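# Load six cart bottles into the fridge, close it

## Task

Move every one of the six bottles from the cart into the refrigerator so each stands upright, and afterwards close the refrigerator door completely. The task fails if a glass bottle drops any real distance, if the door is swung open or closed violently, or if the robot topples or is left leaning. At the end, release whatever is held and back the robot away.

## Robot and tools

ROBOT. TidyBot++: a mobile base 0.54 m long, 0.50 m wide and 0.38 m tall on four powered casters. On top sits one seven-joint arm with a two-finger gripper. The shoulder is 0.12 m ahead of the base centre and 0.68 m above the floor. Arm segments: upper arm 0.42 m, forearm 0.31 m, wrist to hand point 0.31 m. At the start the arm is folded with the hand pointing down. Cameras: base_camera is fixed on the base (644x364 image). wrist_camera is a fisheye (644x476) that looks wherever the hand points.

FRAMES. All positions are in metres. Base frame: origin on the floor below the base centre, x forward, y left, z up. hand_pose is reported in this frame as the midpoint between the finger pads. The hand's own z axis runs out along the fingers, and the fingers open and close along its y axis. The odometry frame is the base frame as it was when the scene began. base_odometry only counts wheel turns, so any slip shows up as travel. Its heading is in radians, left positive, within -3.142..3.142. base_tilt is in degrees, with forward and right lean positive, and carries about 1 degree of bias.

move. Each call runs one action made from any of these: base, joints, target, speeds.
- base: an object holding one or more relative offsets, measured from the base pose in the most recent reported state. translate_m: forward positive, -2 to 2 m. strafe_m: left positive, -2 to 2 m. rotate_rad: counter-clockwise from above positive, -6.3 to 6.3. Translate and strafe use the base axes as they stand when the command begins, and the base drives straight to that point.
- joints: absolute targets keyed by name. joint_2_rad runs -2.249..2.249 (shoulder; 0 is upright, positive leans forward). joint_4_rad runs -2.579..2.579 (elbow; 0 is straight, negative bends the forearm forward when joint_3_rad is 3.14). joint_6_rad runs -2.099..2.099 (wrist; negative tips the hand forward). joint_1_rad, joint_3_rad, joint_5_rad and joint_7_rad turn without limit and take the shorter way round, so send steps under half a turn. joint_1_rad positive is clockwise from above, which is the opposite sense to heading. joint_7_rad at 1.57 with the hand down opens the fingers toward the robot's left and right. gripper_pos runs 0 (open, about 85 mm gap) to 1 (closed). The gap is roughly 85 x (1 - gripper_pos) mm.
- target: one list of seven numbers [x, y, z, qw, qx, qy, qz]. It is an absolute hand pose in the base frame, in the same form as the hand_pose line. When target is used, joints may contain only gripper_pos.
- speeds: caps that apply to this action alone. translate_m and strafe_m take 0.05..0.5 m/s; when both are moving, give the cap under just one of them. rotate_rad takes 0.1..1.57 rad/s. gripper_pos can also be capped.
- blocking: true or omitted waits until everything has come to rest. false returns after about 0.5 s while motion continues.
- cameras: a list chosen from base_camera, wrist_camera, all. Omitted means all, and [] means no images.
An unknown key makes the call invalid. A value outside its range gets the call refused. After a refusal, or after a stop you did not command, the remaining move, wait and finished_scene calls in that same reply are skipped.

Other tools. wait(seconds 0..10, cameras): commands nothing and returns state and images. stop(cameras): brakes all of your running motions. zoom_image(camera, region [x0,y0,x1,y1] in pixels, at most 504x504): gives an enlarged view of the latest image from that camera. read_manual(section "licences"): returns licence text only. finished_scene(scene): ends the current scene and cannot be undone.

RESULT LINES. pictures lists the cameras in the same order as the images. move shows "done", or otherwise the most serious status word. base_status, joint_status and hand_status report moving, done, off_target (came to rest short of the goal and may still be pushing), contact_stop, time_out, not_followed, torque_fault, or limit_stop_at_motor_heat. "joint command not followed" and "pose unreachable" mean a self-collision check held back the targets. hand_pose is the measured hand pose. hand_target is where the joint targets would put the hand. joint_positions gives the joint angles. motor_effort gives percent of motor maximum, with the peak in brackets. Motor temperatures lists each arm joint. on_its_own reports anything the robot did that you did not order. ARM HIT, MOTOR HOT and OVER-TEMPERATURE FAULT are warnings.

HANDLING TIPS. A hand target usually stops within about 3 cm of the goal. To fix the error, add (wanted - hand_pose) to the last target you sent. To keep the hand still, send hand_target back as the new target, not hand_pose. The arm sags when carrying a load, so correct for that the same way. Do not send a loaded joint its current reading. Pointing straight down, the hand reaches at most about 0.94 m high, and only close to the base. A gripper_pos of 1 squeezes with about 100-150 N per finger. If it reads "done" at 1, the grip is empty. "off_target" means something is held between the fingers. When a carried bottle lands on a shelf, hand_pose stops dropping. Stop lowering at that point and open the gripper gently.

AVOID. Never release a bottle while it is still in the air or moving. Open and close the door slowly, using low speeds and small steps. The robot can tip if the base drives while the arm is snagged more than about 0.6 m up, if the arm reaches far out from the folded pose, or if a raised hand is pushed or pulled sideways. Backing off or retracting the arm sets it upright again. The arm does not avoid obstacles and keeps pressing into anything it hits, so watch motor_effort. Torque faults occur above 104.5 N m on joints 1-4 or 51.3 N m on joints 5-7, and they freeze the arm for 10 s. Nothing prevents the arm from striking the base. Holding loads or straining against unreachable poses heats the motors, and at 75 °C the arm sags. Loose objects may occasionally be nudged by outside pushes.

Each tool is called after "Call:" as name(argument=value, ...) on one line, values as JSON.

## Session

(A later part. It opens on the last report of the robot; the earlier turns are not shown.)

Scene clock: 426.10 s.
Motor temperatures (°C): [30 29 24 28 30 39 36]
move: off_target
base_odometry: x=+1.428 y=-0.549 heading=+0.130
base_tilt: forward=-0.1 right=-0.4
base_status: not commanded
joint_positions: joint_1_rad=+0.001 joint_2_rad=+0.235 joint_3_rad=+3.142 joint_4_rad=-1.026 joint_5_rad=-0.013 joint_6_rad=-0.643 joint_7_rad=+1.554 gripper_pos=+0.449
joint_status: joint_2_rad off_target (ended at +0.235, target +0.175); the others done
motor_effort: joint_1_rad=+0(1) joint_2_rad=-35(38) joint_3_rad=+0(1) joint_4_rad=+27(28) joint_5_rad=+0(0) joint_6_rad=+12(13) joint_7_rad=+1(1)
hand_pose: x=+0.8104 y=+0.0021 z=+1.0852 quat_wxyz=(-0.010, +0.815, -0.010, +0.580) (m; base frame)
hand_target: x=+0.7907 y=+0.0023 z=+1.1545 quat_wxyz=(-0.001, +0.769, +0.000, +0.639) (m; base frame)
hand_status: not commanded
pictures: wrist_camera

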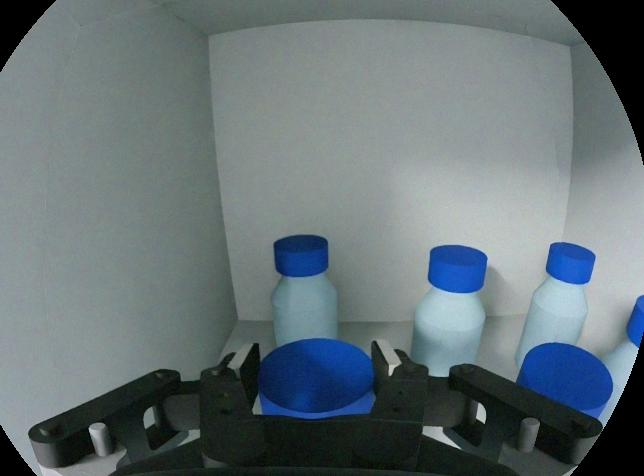

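Call:
move(joints={"joint_2_rad":0.165,"joint_4_rad":-1.06,"joint_6_rad":-0.53}, cameras=[])

Call:
move(joints={"joint_2_rad":0.158,"joint_4_rad":-1.10,"joint_6_rad":-0.51}, cameras=[])

Call:
move(joints={"joint_2_rad":0.153,"joint_4_rad":-1.14,"joint_6_rad":-0.50}, cameras=["wrist_camera"])

Scene clock: 427.23 s.
Motor temperatures (°C): [30 29 24 28 30 39 36]
move: off_target
base_odometry: x=+1.428 y=-0.549 heading=+0.130
base_tilt: forward=-0.1 right=-0.5
base_status: not commanded
joint_positions: joint_1_rad=+0.001 joint_2_rad=+0.223 joint_3_rad=+3.142 joint_4_rad=-1.063 joint_5_rad=-0.013 joint_6_rad=-0.610 joint_7_rad=+1.554 gripper_pos=+0.449
joint_status: joint_2_rad off_target (ended at +0.223, target +0.165); the others done
motor_effort: joint_1_rad=+0(0) joint_2_rad=-35(36) joint_3_rad=+0(1) joint_4_rad=+27(28) joint_5_rad=+0(0) joint_6_rad=+12(12) joint_7_rad=+1(1)
hand_pose: x=+0.8088 y=+0.0020 z=+1.0808 quat_wxyz=(-0.010, +0.812, -0.010, +0.583) (m; base frame)
hand_target: x=+0.7899 y=+0.0023 z=+1.1464 quat_wxyz=(-0.001, +0.769, +0.000, +0.639) (m; base frame)
hand_status: not commanded
pictures: none
No camera images: "cameras" was empty.

Scene clock: 427.90 s.
Motor temperatures (°C): [30 29 24 28 30 39 36]
move: off_target
base_odometry: x=+1.428 y=-0.549 heading=+0.130
base_tilt: forward=-0.1 right=-0.4
base_status: not commanded
joint_positions: joint_1_rad=+0.001 joint_2_rad=+0.208 joint_3_rad=+3.142 joint_4_rad=-1.096 joint_5_rad=-0.013 joint_6_rad=-0.582 joint_7_rad=+1.554 gripper_pos=+0.449
joint_status: joint_2_rad off_target (ended at +0.208, target +0.158); the others done
motor_effort: joint_1_rad=+0(0) joint_2_rad=-33(36) joint_3_rad=+0(1) joint_4_rad=+26(27) joint_5_rad=+0(1) joint_6_rad=+10(12) joint_7_rad=+1(1)
hand_pose: x=+0.8051 y=+0.0019 z=+1.0798 quat_wxyz=(-0.010, +0.809, -0.010, +0.587) (m; base frame)
hand_target: x=+0.7896 y=+0.0023 z=+1.1331 quat_wxyz=(-0.001, +0.773, +0.000, +0.634) (m; base frame)
hand_status: not commanded
pictures: none
No camera images: "cameras" was empty.

Scene clock: 428.60 s.
Motor temperatures (°C): [30 29 24 28 30 39 36]
move: off_target
base_odometry: x=+1.428 y=-0.549 heading=+0.130
base_tilt: forward=+0.0 right=-0.5
base_status: not commanded
joint_positions: joint_1_rad=+0.001 joint_2_rad=+0.194 joint_3_rad=+3.142 joint_4_rad=-1.125 joint_5_rad=-0.013 joint_6_rad=-0.557 joint_7_rad=+1.554 gripper_pos=+0.449
joint_status: joint_2_rad off_target (ended at +0.194, target +0.153); the others done
motor_effort: joint_1_rad=-1(1) joint_2_rad=-31(33) joint_3_rad=+0(1) joint_4_rad=+25(26) joint_5_rad=+0(0) joint_6_rad=+9(12) joint_7_rad=+1(2)
hand_pose: x=+0.8015 y=+0.0019 z=+1.0794 quat_wxyz=(-0.010, +0.806, -0.010, +0.591) (m; base frame)
hand_target: x=+0.7891 y=+0.0023 z=+1.1153 quat_wxyz=(-0.001, +0.781, +0.000, +0.624) (m; base frame)
hand_status: not commanded
pictures: wrist_camera

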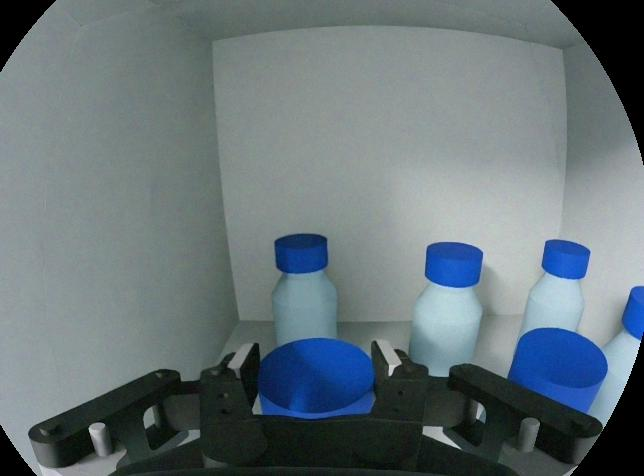

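Call:
move(joints={"joint_2_rad":0.15,"joint_4_rad":-1.18,"joint_6_rad":-0.53}, cameras=[])

Call:
move(joints={"gripper_pos":0.36}, cameras=[])

Call:
move(joints={"gripper_pos":0.27}, cameras=[])

Call:
move(base={"translate_m":-0.1}, speeds={"translate_m":0.1}, cameras=["wrist_camera"])

Scene clock: 429.63 s.
Motor temperatures (°C): [30 29 24 28 30 39 36]
move: done
base_odometry: x=+1.428 y=-0.549 heading=+0.130
base_tilt: forward=-0.1 right=-0.5
base_status: not commanded
joint_positions: joint_1_rad=+0.001 joint_2_rad=+0.174 joint_3_rad=+3.142 joint_4_rad=-1.148 joint_5_rad=-0.013 joint_6_rad=-0.556 joint_7_rad=+1.554 gripper_pos=+0.449
joint_status: all done
motor_effort: joint_1_rad=+0(1) joint_2_rad=-28(32) joint_3_rad=+1(1) joint_4_rad=+20(23) joint_5_rad=+0(1) joint_6_rad=+6(9) joint_7_rad=+1(2)
hand_pose: x=+0.7932 y=+0.0019 z=+1.0794 quat_wxyz=(-0.010, +0.807, -0.010, +0.590) (m; base frame)
hand_target: x=+0.7855 y=+0.0023 z=+1.0840 quat_wxyz=(-0.001, +0.802, +0.000, +0.598) (m; base frame)
hand_status: not commanded
pictures: none
No camera images: "cameras" was empty.

Scene clock: 430.50 s.
Motor temperatures (°C): [30 29 24 28 30 39 36]
move: done
base_odometry: x=+1.428 y=-0.549 heading=+0.130
base_tilt: forward=-0.1 right=-0.4
base_status: not commanded
joint_positions: joint_1_rad=+0.001 joint_2_rad=+0.174 joint_3_rad=+3.142 joint_4_rad=-1.156 joint_5_rad=-0.013 joint_6_rad=-0.556 joint_7_rad=+1.554 gripper_pos=+0.360
joint_status: all done
motor_effort: joint_1_rad=+0(1) joint_2_rad=-28(29) joint_3_rad=+1(1) joint_4_rad=+22(23) joint_5_rad=+0(1) joint_6_rad=+8(8) joint_7_rad=+1(1)
hand_pose: x=+0.7930 y=+0.0019 z=+1.0751 quat_wxyz=(-0.010, +0.809, -0.010, +0.588) (m; base frame)
hand_target: x=+0.7855 y=+0.0023 z=+1.0840 quat_wxyz=(-0.001, +0.802, +0.000, +0.598) (m; base frame)
hand_status: not commanded
pictures: none
No camera images: "cameras" was empty.

Scene clock: 431.00 s.
Motor temperatures (°C): [30 29 24 28 30 39 36]
move: done
base_odometry: x=+1.428 y=-0.549 heading=+0.130
base_tilt: forward=-0.1 right=-0.4
base_status: not commanded
joint_positions: joint_1_rad=+0.001 joint_2_rad=+0.174 joint_3_rad=+3.142 joint_4_rad=-1.156 joint_5_rad=-0.013 joint_6_rad=-0.556 joint_7_rad=+1.554 gripper_pos=+0.270
joint_status: all done
motor_effort: joint_1_rad=+0(0) joint_2_rad=-28(29) joint_3_rad=+0(1) joint_4_rad=+22(22) joint_5_rad=+0(0) joint_6_rad=+8(8) joint_7_rad=+1(1)
hand_pose: x=+0.7930 y=+0.0019 z=+1.0751 quat_wxyz=(-0.010, +0.809, -0.010, +0.588) (m; base frame)
hand_target: x=+0.7855 y=+0.0023 z=+1.0840 quat_wxyz=(-0.001, +0.802, +0.000, +0.598) (m; base frame)
hand_status: not commanded
pictures: none
No camera images: "cameras" was empty.

Scene clock: 432.53 s.
Motor temperatures (°C): [30 29 24 28 30 39 36]
move: done
base_odometry: x=+1.329 y=-0.562 heading=+0.130
base_tilt: forward=-0.1 right=-0.4
base_status: done
joint_positions: joint_1_rad=+0.001 joint_2_rad=+0.163 joint_3_rad=+3.142 joint_4_rad=-1.157 joint_5_rad=-0.013 joint_6_rad=-0.556 joint_7_rad=+1.554 gripper_pos=+0.270
joint_status: not commanded
motor_effort: joint_1_rad=+0(2) joint_2_rad=-27(32) joint_3_rad=+0(1) joint_4_rad=+22(23) joint_5_rad=+0(0) joint_6_rad=+7(8) joint_7_rad=+1(1)
hand_pose: x=+0.7888 y=+0.0019 z=+1.0814 quat_wxyz=(-0.010, +0.806, -0.010, +0.591) (m; base frame)
hand_target: x=+0.7855 y=+0.0023 z=+1.0840 quat_wxyz=(-0.001, +0.802, +0.000, +0.598) (m; base frame)
hand_status: not commanded
pictures: wrist_camera

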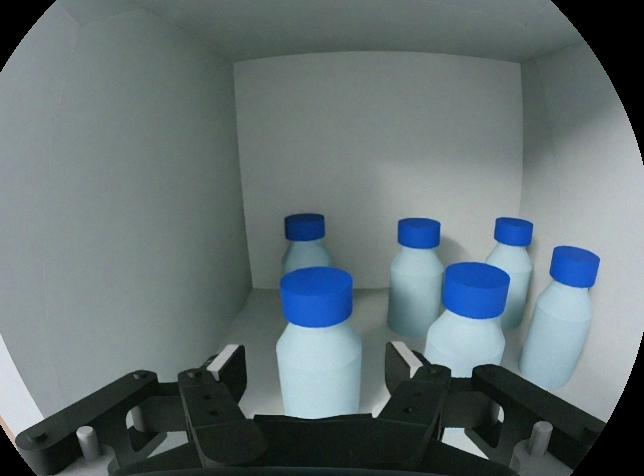

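Call:
move(base={"translate_m":-0.655,"strafe_m":0.0}, blocking=false, cameras=[])

Call:
wait(seconds=0.8, cameras=[])

Call:
move(joints={"joint_1_rad":0,"joint_2_rad":-0.6,"joint_4_rad":-2.0,"joint_6_rad":-0.4,"gripper_pos":1.0}, cameras=[])

Call:
move(base={"rotate_rad":-0.7}, cameras=["base_camera","wrist_camera"])

Scene clock: 435.33 s.
Motor temperatures (°C): [30 29 24 28 30 39 36]
move: moving
base_odometry: x=+1.269 y=-0.570 heading=+0.131
base_tilt: forward=-0.1 right=-0.5
base_status: translate_m moving; strafe_m moving
joint_positions: joint_1_rad=+0.001 joint_2_rad=+0.166 joint_3_rad=+3.142 joint_4_rad=-1.158 joint_5_rad=-0.013 joint_6_rad=-0.556 joint_7_rad=+1.554 gripper_pos=+0.270
joint_status: not commanded
motor_effort: joint_1_rad=+0(1) joint_2_rad=-26(32) joint_3_rad=+0(2) joint_4_rad=+21(23) joint_5_rad=+0(0) joint_6_rad=+8(8) joint_7_rad=+1(1)
hand_pose: x=+0.7897 y=+0.0019 z=+1.0794 quat_wxyz=(-0.010, +0.807, -0.010, +0.590) (m; base frame)
hand_target: x=+0.7855 y=+0.0023 z=+1.0840 quat_wxyz=(-0.001, +0.802, +0.000, +0.598) (m; base frame)
hand_status: not commanded
pictures: none
No camera images: "cameras" was empty.

Scene clock: 436.13 s.
Motor temperatures (°C): [30 29 24 28 30 39 36]
earlier move: moving
base_odometry: x=+0.967 y=-0.610 heading=+0.128
base_tilt: forward=-0.1 right=-0.4
base_status: translate_m moving; strafe_m moving
joint_positions: joint_1_rad=+0.001 joint_2_rad=+0.167 joint_3_rad=+3.142 joint_4_rad=-1.158 joint_5_rad=-0.013 joint_6_rad=-0.556 joint_7_rad=+1.554 gripper_pos=+0.270
joint_status: not commanded
motor_effort: joint_1_rad=+0(2) joint_2_rad=-28(32) joint_3_rad=+0(2) joint_4_rad=+22(23) joint_5_rad=+0(0) joint_6_rad=+8(8) joint_7_rad=+1(1)
hand_pose: x=+0.7904 y=+0.0019 z=+1.0780 quat_wxyz=(-0.010, +0.808, -0.010, +0.589) (m; base frame)
hand_target: x=+0.7855 y=+0.0023 z=+1.0840 quat_wxyz=(-0.001, +0.802, +0.000, +0.598) (m; base frame)
hand_status: not commanded
wait: 0.80 s; no rest
pictures: none
No camera images: "cameras" was empty.

Scene clock: 438.23 s.
Motor temperatures (°C): [30 29 24 28 30 39 36]
move: done
base_odometry: x=+0.679 y=-0.647 heading=+0.129
base_tilt: forward=-0.1 right=-0.4
base_status: done
joint_positions: joint_1_rad=+0.001 joint_2_rad=-0.590 joint_3_rad=+3.142 joint_4_rad=-1.976 joint_5_rad=-0.013 joint_6_rad=-0.454 joint_7_rad=+1.554 gripper_pos=+0.999
joint_status: all done
motor_effort: joint_1_rad=+0(1) joint_2_rad=-1(29) joint_3_rad=+1(2) joint_4_rad=+22(24) joint_5_rad=+0(0) joint_6_rad=+8(9) joint_7_rad=+1(1)
hand_pose: x=+0.4939 y=+0.0021 z=+1.0064 quat_wxyz=(-0.010, +0.795, -0.010, +0.606) (m; base frame)
hand_target: x=+0.4943 y=+0.0021 z=+1.0118 quat_wxyz=(+0.000, +0.783, +0.000, +0.622) (m; base frame)
hand_status: not commanded
pictures: none
No camera images: "cameras" was empty.

Scene clock: 439.87 s.
Motor temperatures (°C): [30 29 24 28 30 39 36]
move: done
base_odometry: x=+0.679 y=-0.647 heading=-0.570
base_tilt: forward=-0.1 right=-0.5
base_status: done
joint_positions: joint_1_rad=+0.001 joint_2_rad=-0.591 joint_3_rad=+3.142 joint_4_rad=-1.976 joint_5_rad=-0.013 joint_6_rad=-0.452 joint_7_rad=+1.554 gripper_pos=+0.999
joint_status: not commanded
motor_effort: joint_1_rad=+0(1) joint_2_rad=-1(3) joint_3_rad=+1(3) joint_4_rad=+22(23) joint_5_rad=+0(1) joint_6_rad=+8(8) joint_7_rad=+1(1)
hand_pose: x=+0.4939 y=+0.0021 z=+1.0069 quat_wxyz=(-0.010, +0.795, -0.010, +0.607) (m; base frame)
hand_target: x=+0.4943 y=+0.0021 z=+1.0118 quat_wxyz=(+0.000, +0.783, +0.000, +0.622) (m; base frame)
hand_status: not commanded
pictures: base_camera, wrist_camera

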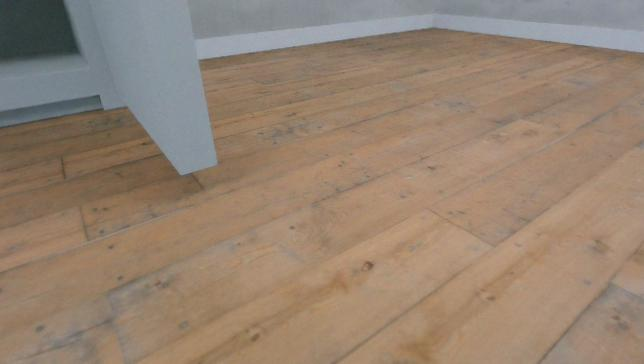

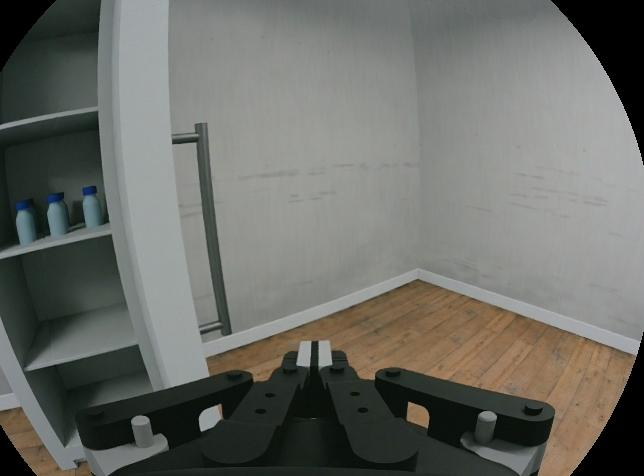

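Call:
move(base={"translate_m":0.62,"strafe_m":-0.557}, cameras=["base_camera"])

Scene clock: 445.17 s.
Motor temperatures (°C): [30 29 24 28 30 39 36]
move: done
base_odometry: x=+0.900 y=-1.451 heading=-0.571
base_tilt: forward=-0.1 right=-0.4
base_status: done
joint_positions: joint_1_rad=+0.001 joint_2_rad=-0.599 joint_3_rad=+3.142 joint_4_rad=-1.977 joint_5_rad=-0.013 joint_6_rad=-0.450 joint_7_rad=+1.554 gripper_pos=+0.999
joint_status: not commanded
motor_effort: joint_1_rad=+0(1) joint_2_rad=+0(4) joint_3_rad=+1(3) joint_4_rad=+22(23) joint_5_rad=+0(1) joint_6_rad=+8(9) joint_7_rad=+1(1)
hand_pose: x=+0.4914 y=+0.0021 z=+1.0102 quat_wxyz=(-0.010, +0.792, -0.010, +0.610) (m; base frame)
hand_target: x=+0.4943 y=+0.0021 z=+1.0118 quat_wxyz=(+0.000, +0.783, +0.000, +0.622) (m; base frame)
hand_status: not commanded
pictures: base_camera

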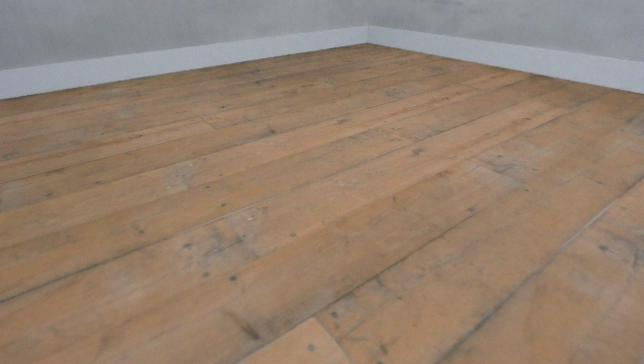

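Call:
move(base={"translate_m":0.527,"strafe_m":-0.1,"rotate_rad":1.771}, joints={"joint_1_rad":0,"joint_2_rad":0.15,"joint_4_rad":-1.15,"joint_6_rad":-0.5}, cameras=["base_camera","wrist_camera"])

Scene clock: 448.43 s.
Motor temperatures (°C): [30 29 24 28 30 39 36]
move: done
base_odometry: x=+1.290 y=-1.820 heading=+1.200
base_tilt: forward=-0.1 right=-0.4
base_status: done
joint_positions: joint_1_rad=-0.008 joint_2_rad=+0.171 joint_3_rad=+3.138 joint_4_rad=-1.170 joint_5_rad=-0.013 joint_6_rad=-0.465 joint_7_rad=+1.554 gripper_pos=+0.999
joint_status: all done
motor_effort: joint_1_rad=+0(4) joint_2_rad=-28(33) joint_3_rad=+0(4) joint_4_rad=+22(24) joint_5_rad=+0(1) joint_6_rad=+8(9) joint_7_rad=+1(1)
hand_pose: x=+0.7993 y=+0.0108 z=+1.0951 quat_wxyz=(-0.015, +0.785, -0.005, +0.619) (m; base frame)
hand_target: x=+0.7879 y=+0.0023 z=+1.1112 quat_wxyz=(-0.001, +0.783, +0.000, +0.622) (m; base frame)
hand_status: not commanded
pictures: base_camera, wrist_camera

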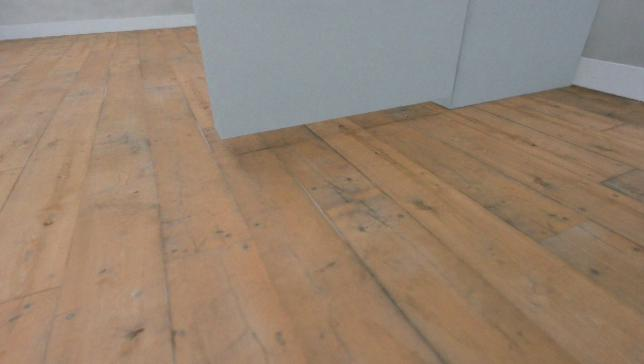

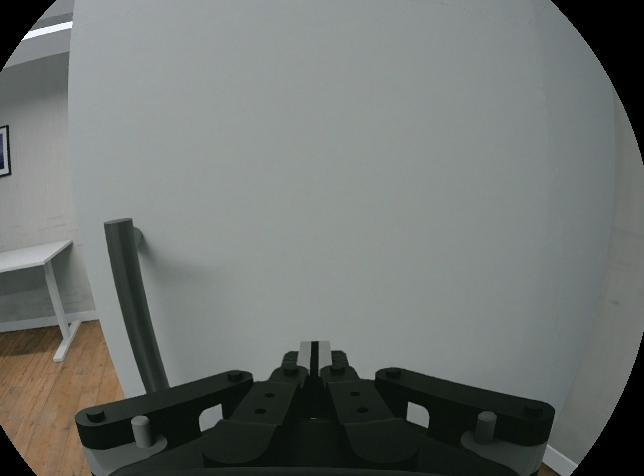

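Call:
move(base={"translate_m":0.13}, speeds={"translate_m":0.15}, cameras=["wrist_camera"])

Scene clock: 450.27 s.
Motor temperatures (°C): [30 29 24 28 30 39 36]
move: done
base_odometry: x=+1.337 y=-1.699 heading=+1.201
base_tilt: forward=-0.1 right=-0.4
base_status: done
joint_positions: joint_1_rad=-0.008 joint_2_rad=+0.167 joint_3_rad=+3.138 joint_4_rad=-1.167 joint_5_rad=-0.013 joint_6_rad=-0.468 joint_7_rad=+1.554 gripper_pos=+0.999
joint_status: not commanded
motor_effort: joint_1_rad=+0(1) joint_2_rad=-27(32) joint_3_rad=+0(1) joint_4_rad=+23(23) joint_5_rad=+0(1) joint_6_rad=+8(9) joint_7_rad=+1(1)
hand_pose: x=+0.7974 y=+0.0107 z=+1.0992 quat_wxyz=(-0.015, +0.784, -0.005, +0.621) (m; base frame)
hand_target: x=+0.7879 y=+0.0023 z=+1.1112 quat_wxyz=(-0.001, +0.783, +0.000, +0.622) (m; base frame)
hand_status: not commanded
pictures: wrist_camera

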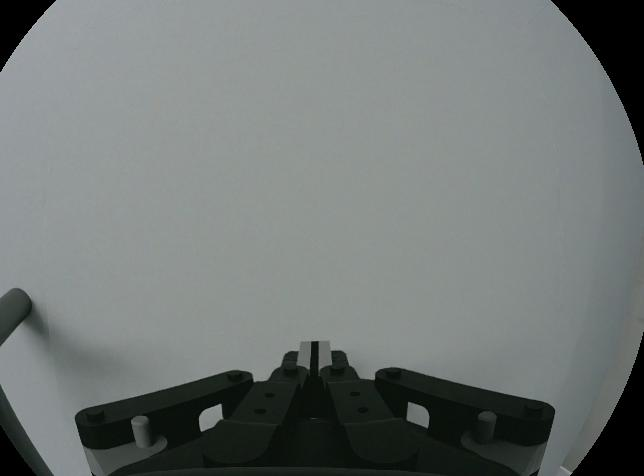

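Call:
move(base={"translate_m":0.37,"strafe_m":0.31,"rotate_rad":-0.27}, speeds={"translate_m":0.15,"rotate_rad":0.1}, cameras=["wrist_camera","base_camera"])

Scene clock: 454.70 s.
Motor temperatures (°C): [30 29 24 28 30 39 36]
move: done
base_odometry: x=+1.181 y=-1.241 heading=+0.930
base_tilt: forward=-0.1 right=-0.5
base_status: done
joint_positions: joint_1_rad=+0.001 joint_2_rad=+0.161 joint_3_rad=+3.138 joint_4_rad=-1.162 joint_5_rad=-0.013 joint_6_rad=-0.500 joint_7_rad=+1.554 gripper_pos=+0.999
joint_status: not commanded
motor_effort: joint_1_rad=+0(4) joint_2_rad=-28(30) joint_3_rad=+0(3) joint_4_rad=+22(26) joint_5_rad=+0(1) joint_6_rad=+8(14) joint_7_rad=+1(1)
hand_pose: x=+0.7924 y=+0.0047 z=+1.0969 quat_wxyz=(-0.012, +0.790, -0.008, +0.613) (m; base frame)
hand_target: x=+0.7879 y=+0.0023 z=+1.1112 quat_wxyz=(-0.001, +0.783, +0.000, +0.622) (m; base frame)
hand_status: not commanded
pictures: base_camera, wrist_camera

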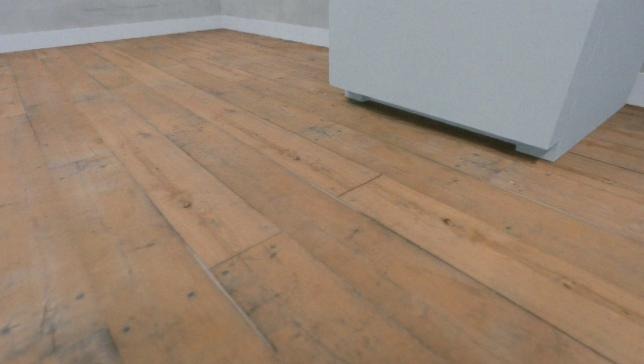

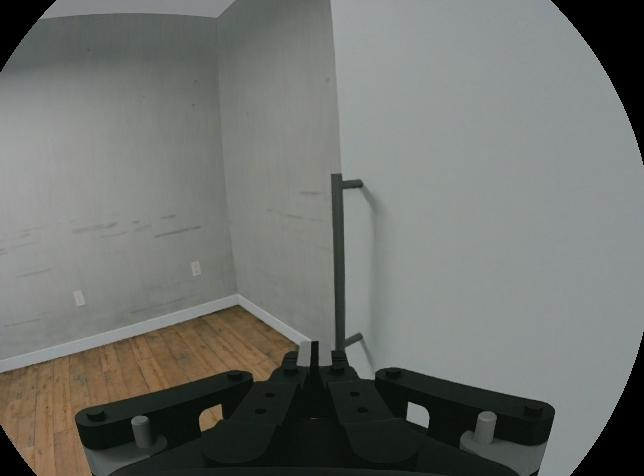

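Call:
wait(seconds=0.5)

Call:
zoom_image(camera="base_camera", region=[320, 0, 644, 180])

Scene clock: 455.57 s.
Motor temperatures (°C): [30 29 24 28 30 39 36]
base_odometry: x=+1.181 y=-1.241 heading=+0.930
base_tilt: forward=-0.1 right=-0.5
base_status: done
joint_positions: joint_1_rad=+0.001 joint_2_rad=+0.161 joint_3_rad=+3.138 joint_4_rad=-1.162 joint_5_rad=-0.013 joint_6_rad=-0.500 joint_7_rad=+1.554 gripper_pos=+0.999
joint_status: not commanded
motor_effort: joint_1_rad=+0(4) joint_2_rad=-28(30) joint_3_rad=+1(3) joint_4_rad=+22(26) joint_5_rad=+0(1) joint_6_rad=+8(14) joint_7_rad=+1(1)
hand_pose: x=+0.7924 y=+0.0047 z=+1.0969 quat_wxyz=(-0.012, +0.790, -0.008, +0.613) (m; base frame)
hand_target: x=+0.7879 y=+0.0023 z=+1.1112 quat_wxyz=(-0.001, +0.783, +0.000, +0.622) (m; base frame)
hand_status: not commanded
wait: 0.50 s; at rest from the start
pictures: base_camera, wrist_camera

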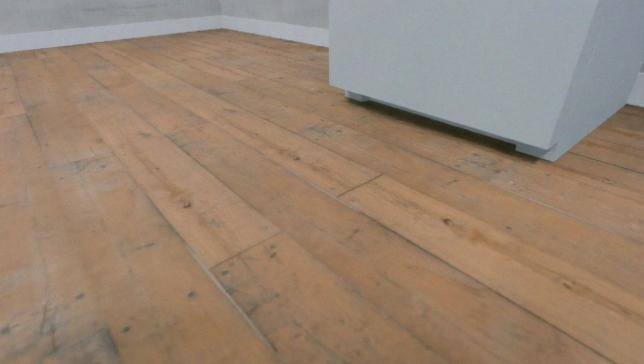

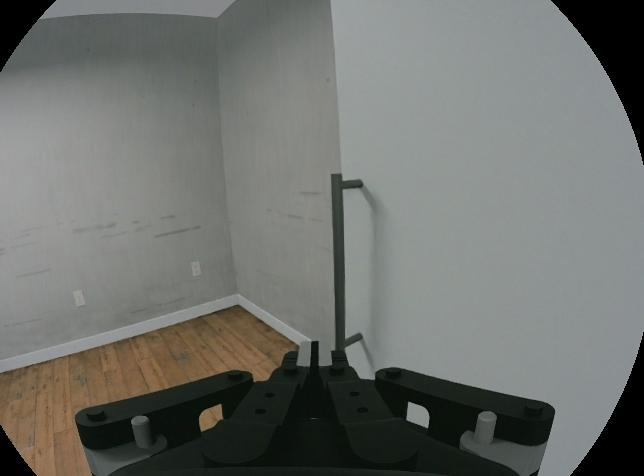

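Scaled by 1.556.

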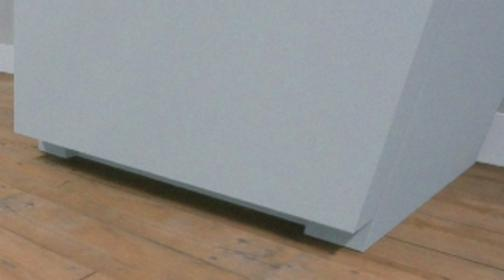

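Call:
move(base={"translate_m":0.506,"strafe_m":0.628,"rotate_rad":-0.8}, speeds={"translate_m":0.35,"rotate_rad":0.35}, cameras=["wrist_camera","base_camera"])

Scene clock: 459.43 s.
Motor temperatures (°C): [30 29 24 28 30 39 36]
move: done
base_odometry: x=+0.980 y=-0.460 heading=+0.129
base_tilt: forward=-0.1 right=-0.5
base_status: done
joint_positions: joint_1_rad=-0.001 joint_2_rad=+0.160 joint_3_rad=+3.138 joint_4_rad=-1.162 joint_5_rad=-0.013 joint_6_rad=-0.500 joint_7_rad=+1.554 gripper_pos=+0.999
joint_status: not commanded
motor_effort: joint_1_rad=+0(3) joint_2_rad=-28(29) joint_3_rad=+0(3) joint_4_rad=+22(23) joint_5_rad=+0(1) joint_6_rad=+8(9) joint_7_rad=+1(1)
hand_pose: x=+0.7921 y=+0.0062 z=+1.0975 quat_wxyz=(-0.012, +0.790, -0.007, +0.613) (m; base frame)
hand_target: x=+0.7879 y=+0.0023 z=+1.1112 quat_wxyz=(-0.001, +0.783, +0.000, +0.622) (m; base frame)
hand_status: not commanded
pictures: base_camera, wrist_camera

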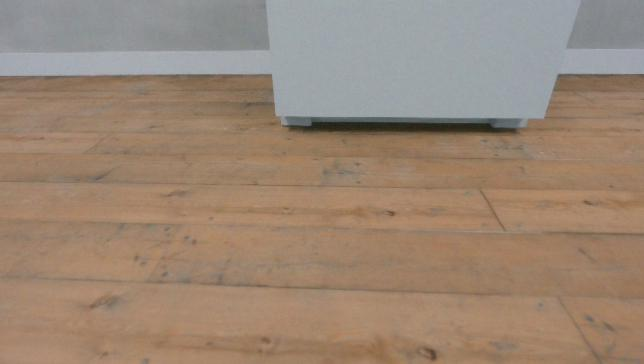

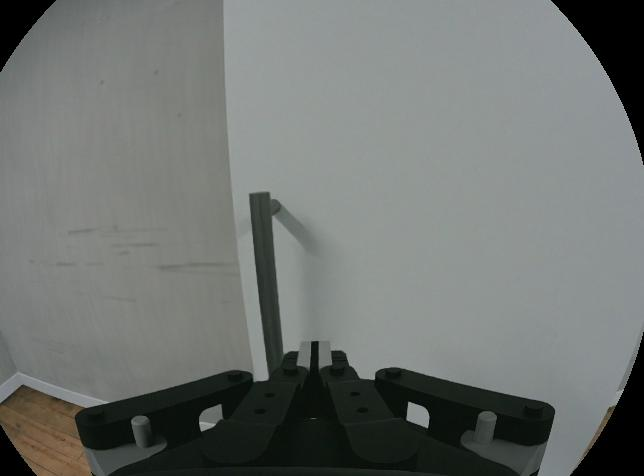

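Call:
move(base={"translate_m":0.12,"strafe_m":-0.03}, speeds={"translate_m":0.1}, cameras=["wrist_camera"])

Call:
move(base={"translate_m":0.04}, speeds={"translate_m":0.05}, cameras=["wrist_camera"])

Scene clock: 461.77 s.
Motor temperatures (°C): [30 29 24 28 30 39 36]
move: done
base_odometry: x=+1.103 y=-0.474 heading=+0.129
base_tilt: forward=-0.1 right=-0.5
base_status: done
joint_positions: joint_1_rad=-0.001 joint_2_rad=+0.163 joint_3_rad=+3.138 joint_4_rad=-1.162 joint_5_rad=-0.013 joint_6_rad=-0.500 joint_7_rad=+1.554 gripper_pos=+0.999
joint_status: not commanded
motor_effort: joint_1_rad=+0(1) joint_2_rad=-28(30) joint_3_rad=+0(2) joint_4_rad=+22(23) joint_5_rad=+0(1) joint_6_rad=+8(8) joint_7_rad=+1(1)
hand_pose: x=+0.7936 y=+0.0062 z=+1.0951 quat_wxyz=(-0.012, +0.791, -0.007, +0.612) (m; base frame)
hand_target: x=+0.7879 y=+0.0023 z=+1.1112 quat_wxyz=(-0.001, +0.783, +0.000, +0.622) (m; base frame)
hand_status: not commanded
pictures: wrist_camera

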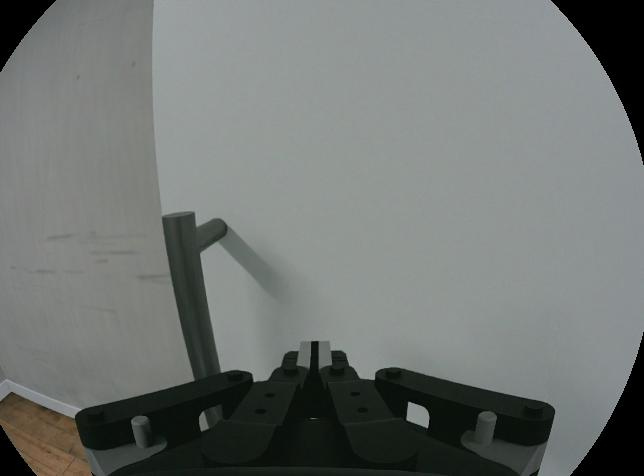

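Scene clock: 463.03 s.
Motor temperatures (°C): [30 29 24 28 30 39 36]
move: done
base_odometry: x=+1.143 y=-0.469 heading=+0.129
base_tilt: forward=-0.1 right=-0.5
base_status: done
joint_positions: joint_1_rad=-0.001 joint_2_rad=+0.163 joint_3_rad=+3.138 joint_4_rad=-1.162 joint_5_rad=-0.013 joint_6_rad=-0.500 joint_7_rad=+1.554 gripper_pos=+0.999
joint_status: not commanded
motor_effort: joint_1_rad=+0(3) joint_2_rad=-28(31) joint_3_rad=+0(2) joint_4_rad=+22(23) joint_5_rad=+0(0) joint_6_rad=+8(8) joint_7_rad=+1(1)
hand_pose: x=+0.7936 y=+0.0062 z=+1.0950 quat_wxyz=(-0.012, +0.791, -0.007, +0.611) (m; base frame)
hand_target: x=+0.7879 y=+0.0023 z=+1.1112 quat_wxyz=(-0.001, +0.783, +0.000, +0.622) (m; base frame)
hand_status: not commanded
pictures: wrist_camera

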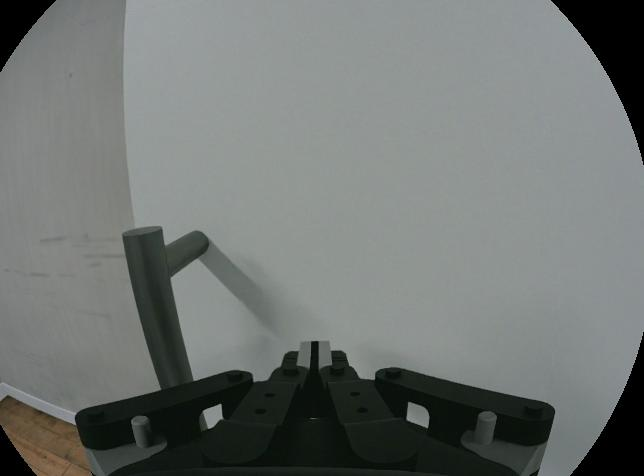

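Call:
move(base={"translate_m":0.03}, speeds={"translate_m":0.05}, cameras=["wrist_camera"])

Call:
move(base={"translate_m":0.025}, speeds={"translate_m":0.05}, cameras=["wrist_camera"])

Scene clock: 464.43 s.
Motor temperatures (°C): [30 29 24 28 30 39 36]
move: done
base_odometry: x=+1.173 y=-0.466 heading=+0.129
base_tilt: forward=-0.1 right=-0.5
base_status: done
joint_positions: joint_1_rad=-0.001 joint_2_rad=+0.164 joint_3_rad=+3.138 joint_4_rad=-1.162 joint_5_rad=-0.013 joint_6_rad=-0.500 joint_7_rad=+1.554 gripper_pos=+0.999
joint_status: not commanded
motor_effort: joint_1_rad=+0(2) joint_2_rad=-27(30) joint_3_rad=+1(1) joint_4_rad=+22(23) joint_5_rad=+0(0) joint_6_rad=+8(8) joint_7_rad=+1(1)
hand_pose: x=+0.7937 y=+0.0062 z=+1.0948 quat_wxyz=(-0.012, +0.791, -0.007, +0.611) (m; base frame)
hand_target: x=+0.7879 y=+0.0023 z=+1.1112 quat_wxyz=(-0.001, +0.783, +0.000, +0.622) (m; base frame)
hand_status: not commanded
pictures: wrist_camera

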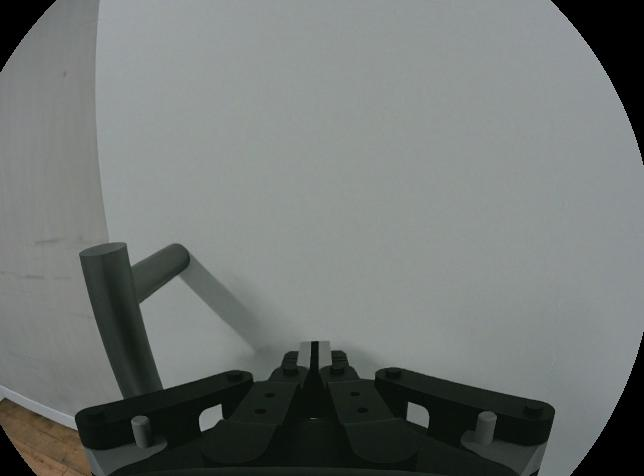

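Scene clock: 465.37 s.
Motor temperatures (°C): [30 29 24 28 30 39 36]
move: done
base_odometry: x=+1.198 y=-0.463 heading=+0.129
base_tilt: forward=-0.1 right=-0.4
base_status: done
joint_positions: joint_1_rad=-0.001 joint_2_rad=+0.141 joint_3_rad=+3.138 joint_4_rad=-1.161 joint_5_rad=-0.013 joint_6_rad=-0.528 joint_7_rad=+1.554 gripper_pos=+0.999
joint_status: not commanded
motor_effort: joint_1_rad=+0(2) joint_2_rad=-23(29) joint_3_rad=+2(2) joint_4_rad=+24(27) joint_5_rad=+1(1) joint_6_rad=+11(15) joint_7_rad=+1(1)
hand_pose: x=+0.7819 y=+0.0063 z=+1.1021 quat_wxyz=(-0.012, +0.793, -0.007, +0.610) (m; base frame)
hand_target: x=+0.7879 y=+0.0023 z=+1.1112 quat_wxyz=(-0.001, +0.783, +0.000, +0.622) (m; base frame)
hand_status: not commanded
pictures: wrist_camera

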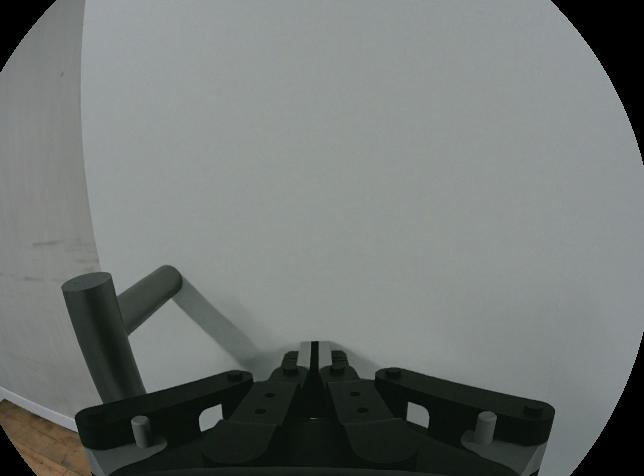

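Call:
move(base={"translate_m":0.025}, speeds={"translate_m":0.05}, cameras=["wrist_camera","base_camera"])

Scene clock: 466.57 s.
Motor temperatures (°C): [30 29 24 28 30 39 36]
move: done
base_odometry: x=+1.223 y=-0.460 heading=+0.128
base_tilt: forward=-0.1 right=-0.4
base_status: done
joint_positions: joint_1_rad=-0.002 joint_2_rad=+0.097 joint_3_rad=+3.138 joint_4_rad=-1.175 joint_5_rad=-0.013 joint_6_rad=-0.592 joint_7_rad=+1.554 gripper_pos=+0.999
joint_status: not commanded
motor_effort: joint_1_rad=+1(3) joint_2_rad=-15(24) joint_3_rad=+2(4) joint_4_rad=+29(31) joint_5_rad=+0(2) joint_6_rad=+20(24) joint_7_rad=+1(1)
hand_pose: x=+0.7581 y=+0.0067 z=+1.1030 quat_wxyz=(-0.012, +0.803, -0.007, +0.596) (m; base frame)
hand_target: x=+0.7879 y=+0.0023 z=+1.1112 quat_wxyz=(-0.001, +0.783, +0.000, +0.622) (m; base frame)
hand_status: not commanded
pictures: base_camera, wrist_camera

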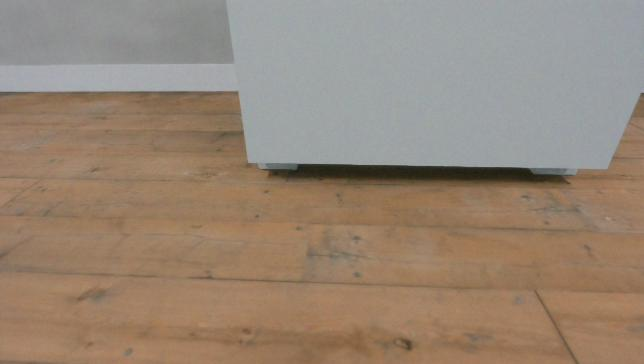

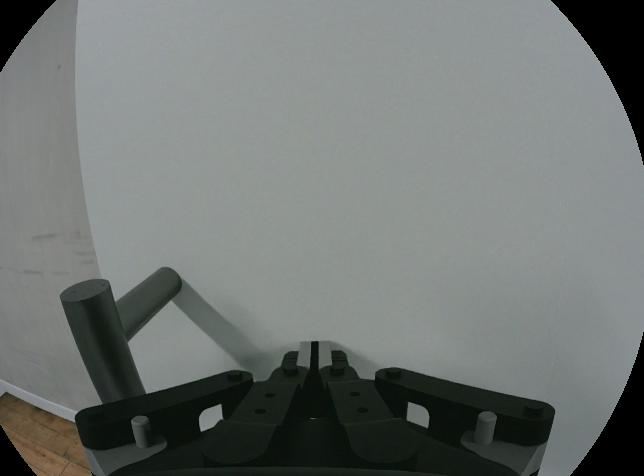

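Call:
move(base={"translate_m":-0.35}, speeds={"translate_m":0.25}, cameras=["base_camera","wrist_camera"])

Call:
zoom_image(camera="base_camera", region=[250, 60, 560, 150])

Scene clock: 469.23 s.
Motor temperatures (°C): [30 29 24 28 30 39 36]
move: done
base_odometry: x=+0.875 y=-0.505 heading=+0.129
base_tilt: forward=+0.0 right=-0.5
base_status: done
joint_positions: joint_1_rad=-0.002 joint_2_rad=+0.161 joint_3_rad=+3.138 joint_4_rad=-1.157 joint_5_rad=-0.013 joint_6_rad=-0.526 joint_7_rad=+1.554 gripper_pos=+0.999
joint_status: not commanded
motor_effort: joint_1_rad=+0(3) joint_2_rad=-27(33) joint_3_rad=+0(3) joint_4_rad=+22(28) joint_5_rad=+0(1) joint_6_rad=+8(19) joint_7_rad=+1(1)
hand_pose: x=+0.7905 y=+0.0065 z=+1.0915 quat_wxyz=(-0.012, +0.797, -0.007, +0.604) (m; base frame)
hand_target: x=+0.7879 y=+0.0023 z=+1.1112 quat_wxyz=(-0.001, +0.783, +0.000, +0.622) (m; base frame)
hand_status: not commanded
pictures: base_camera, wrist_camera

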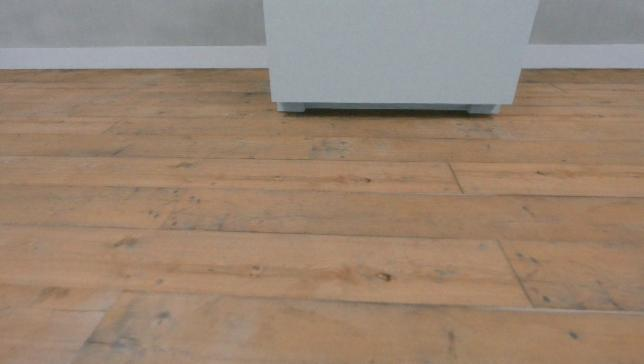

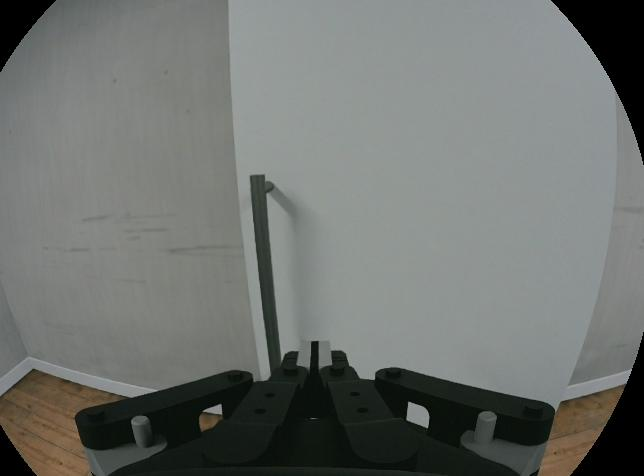

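Scaled by 1.626.

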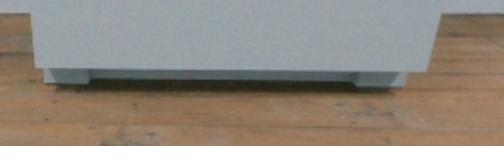

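Call:
finished_scene(scene=1)

The scene is finished: the task was done.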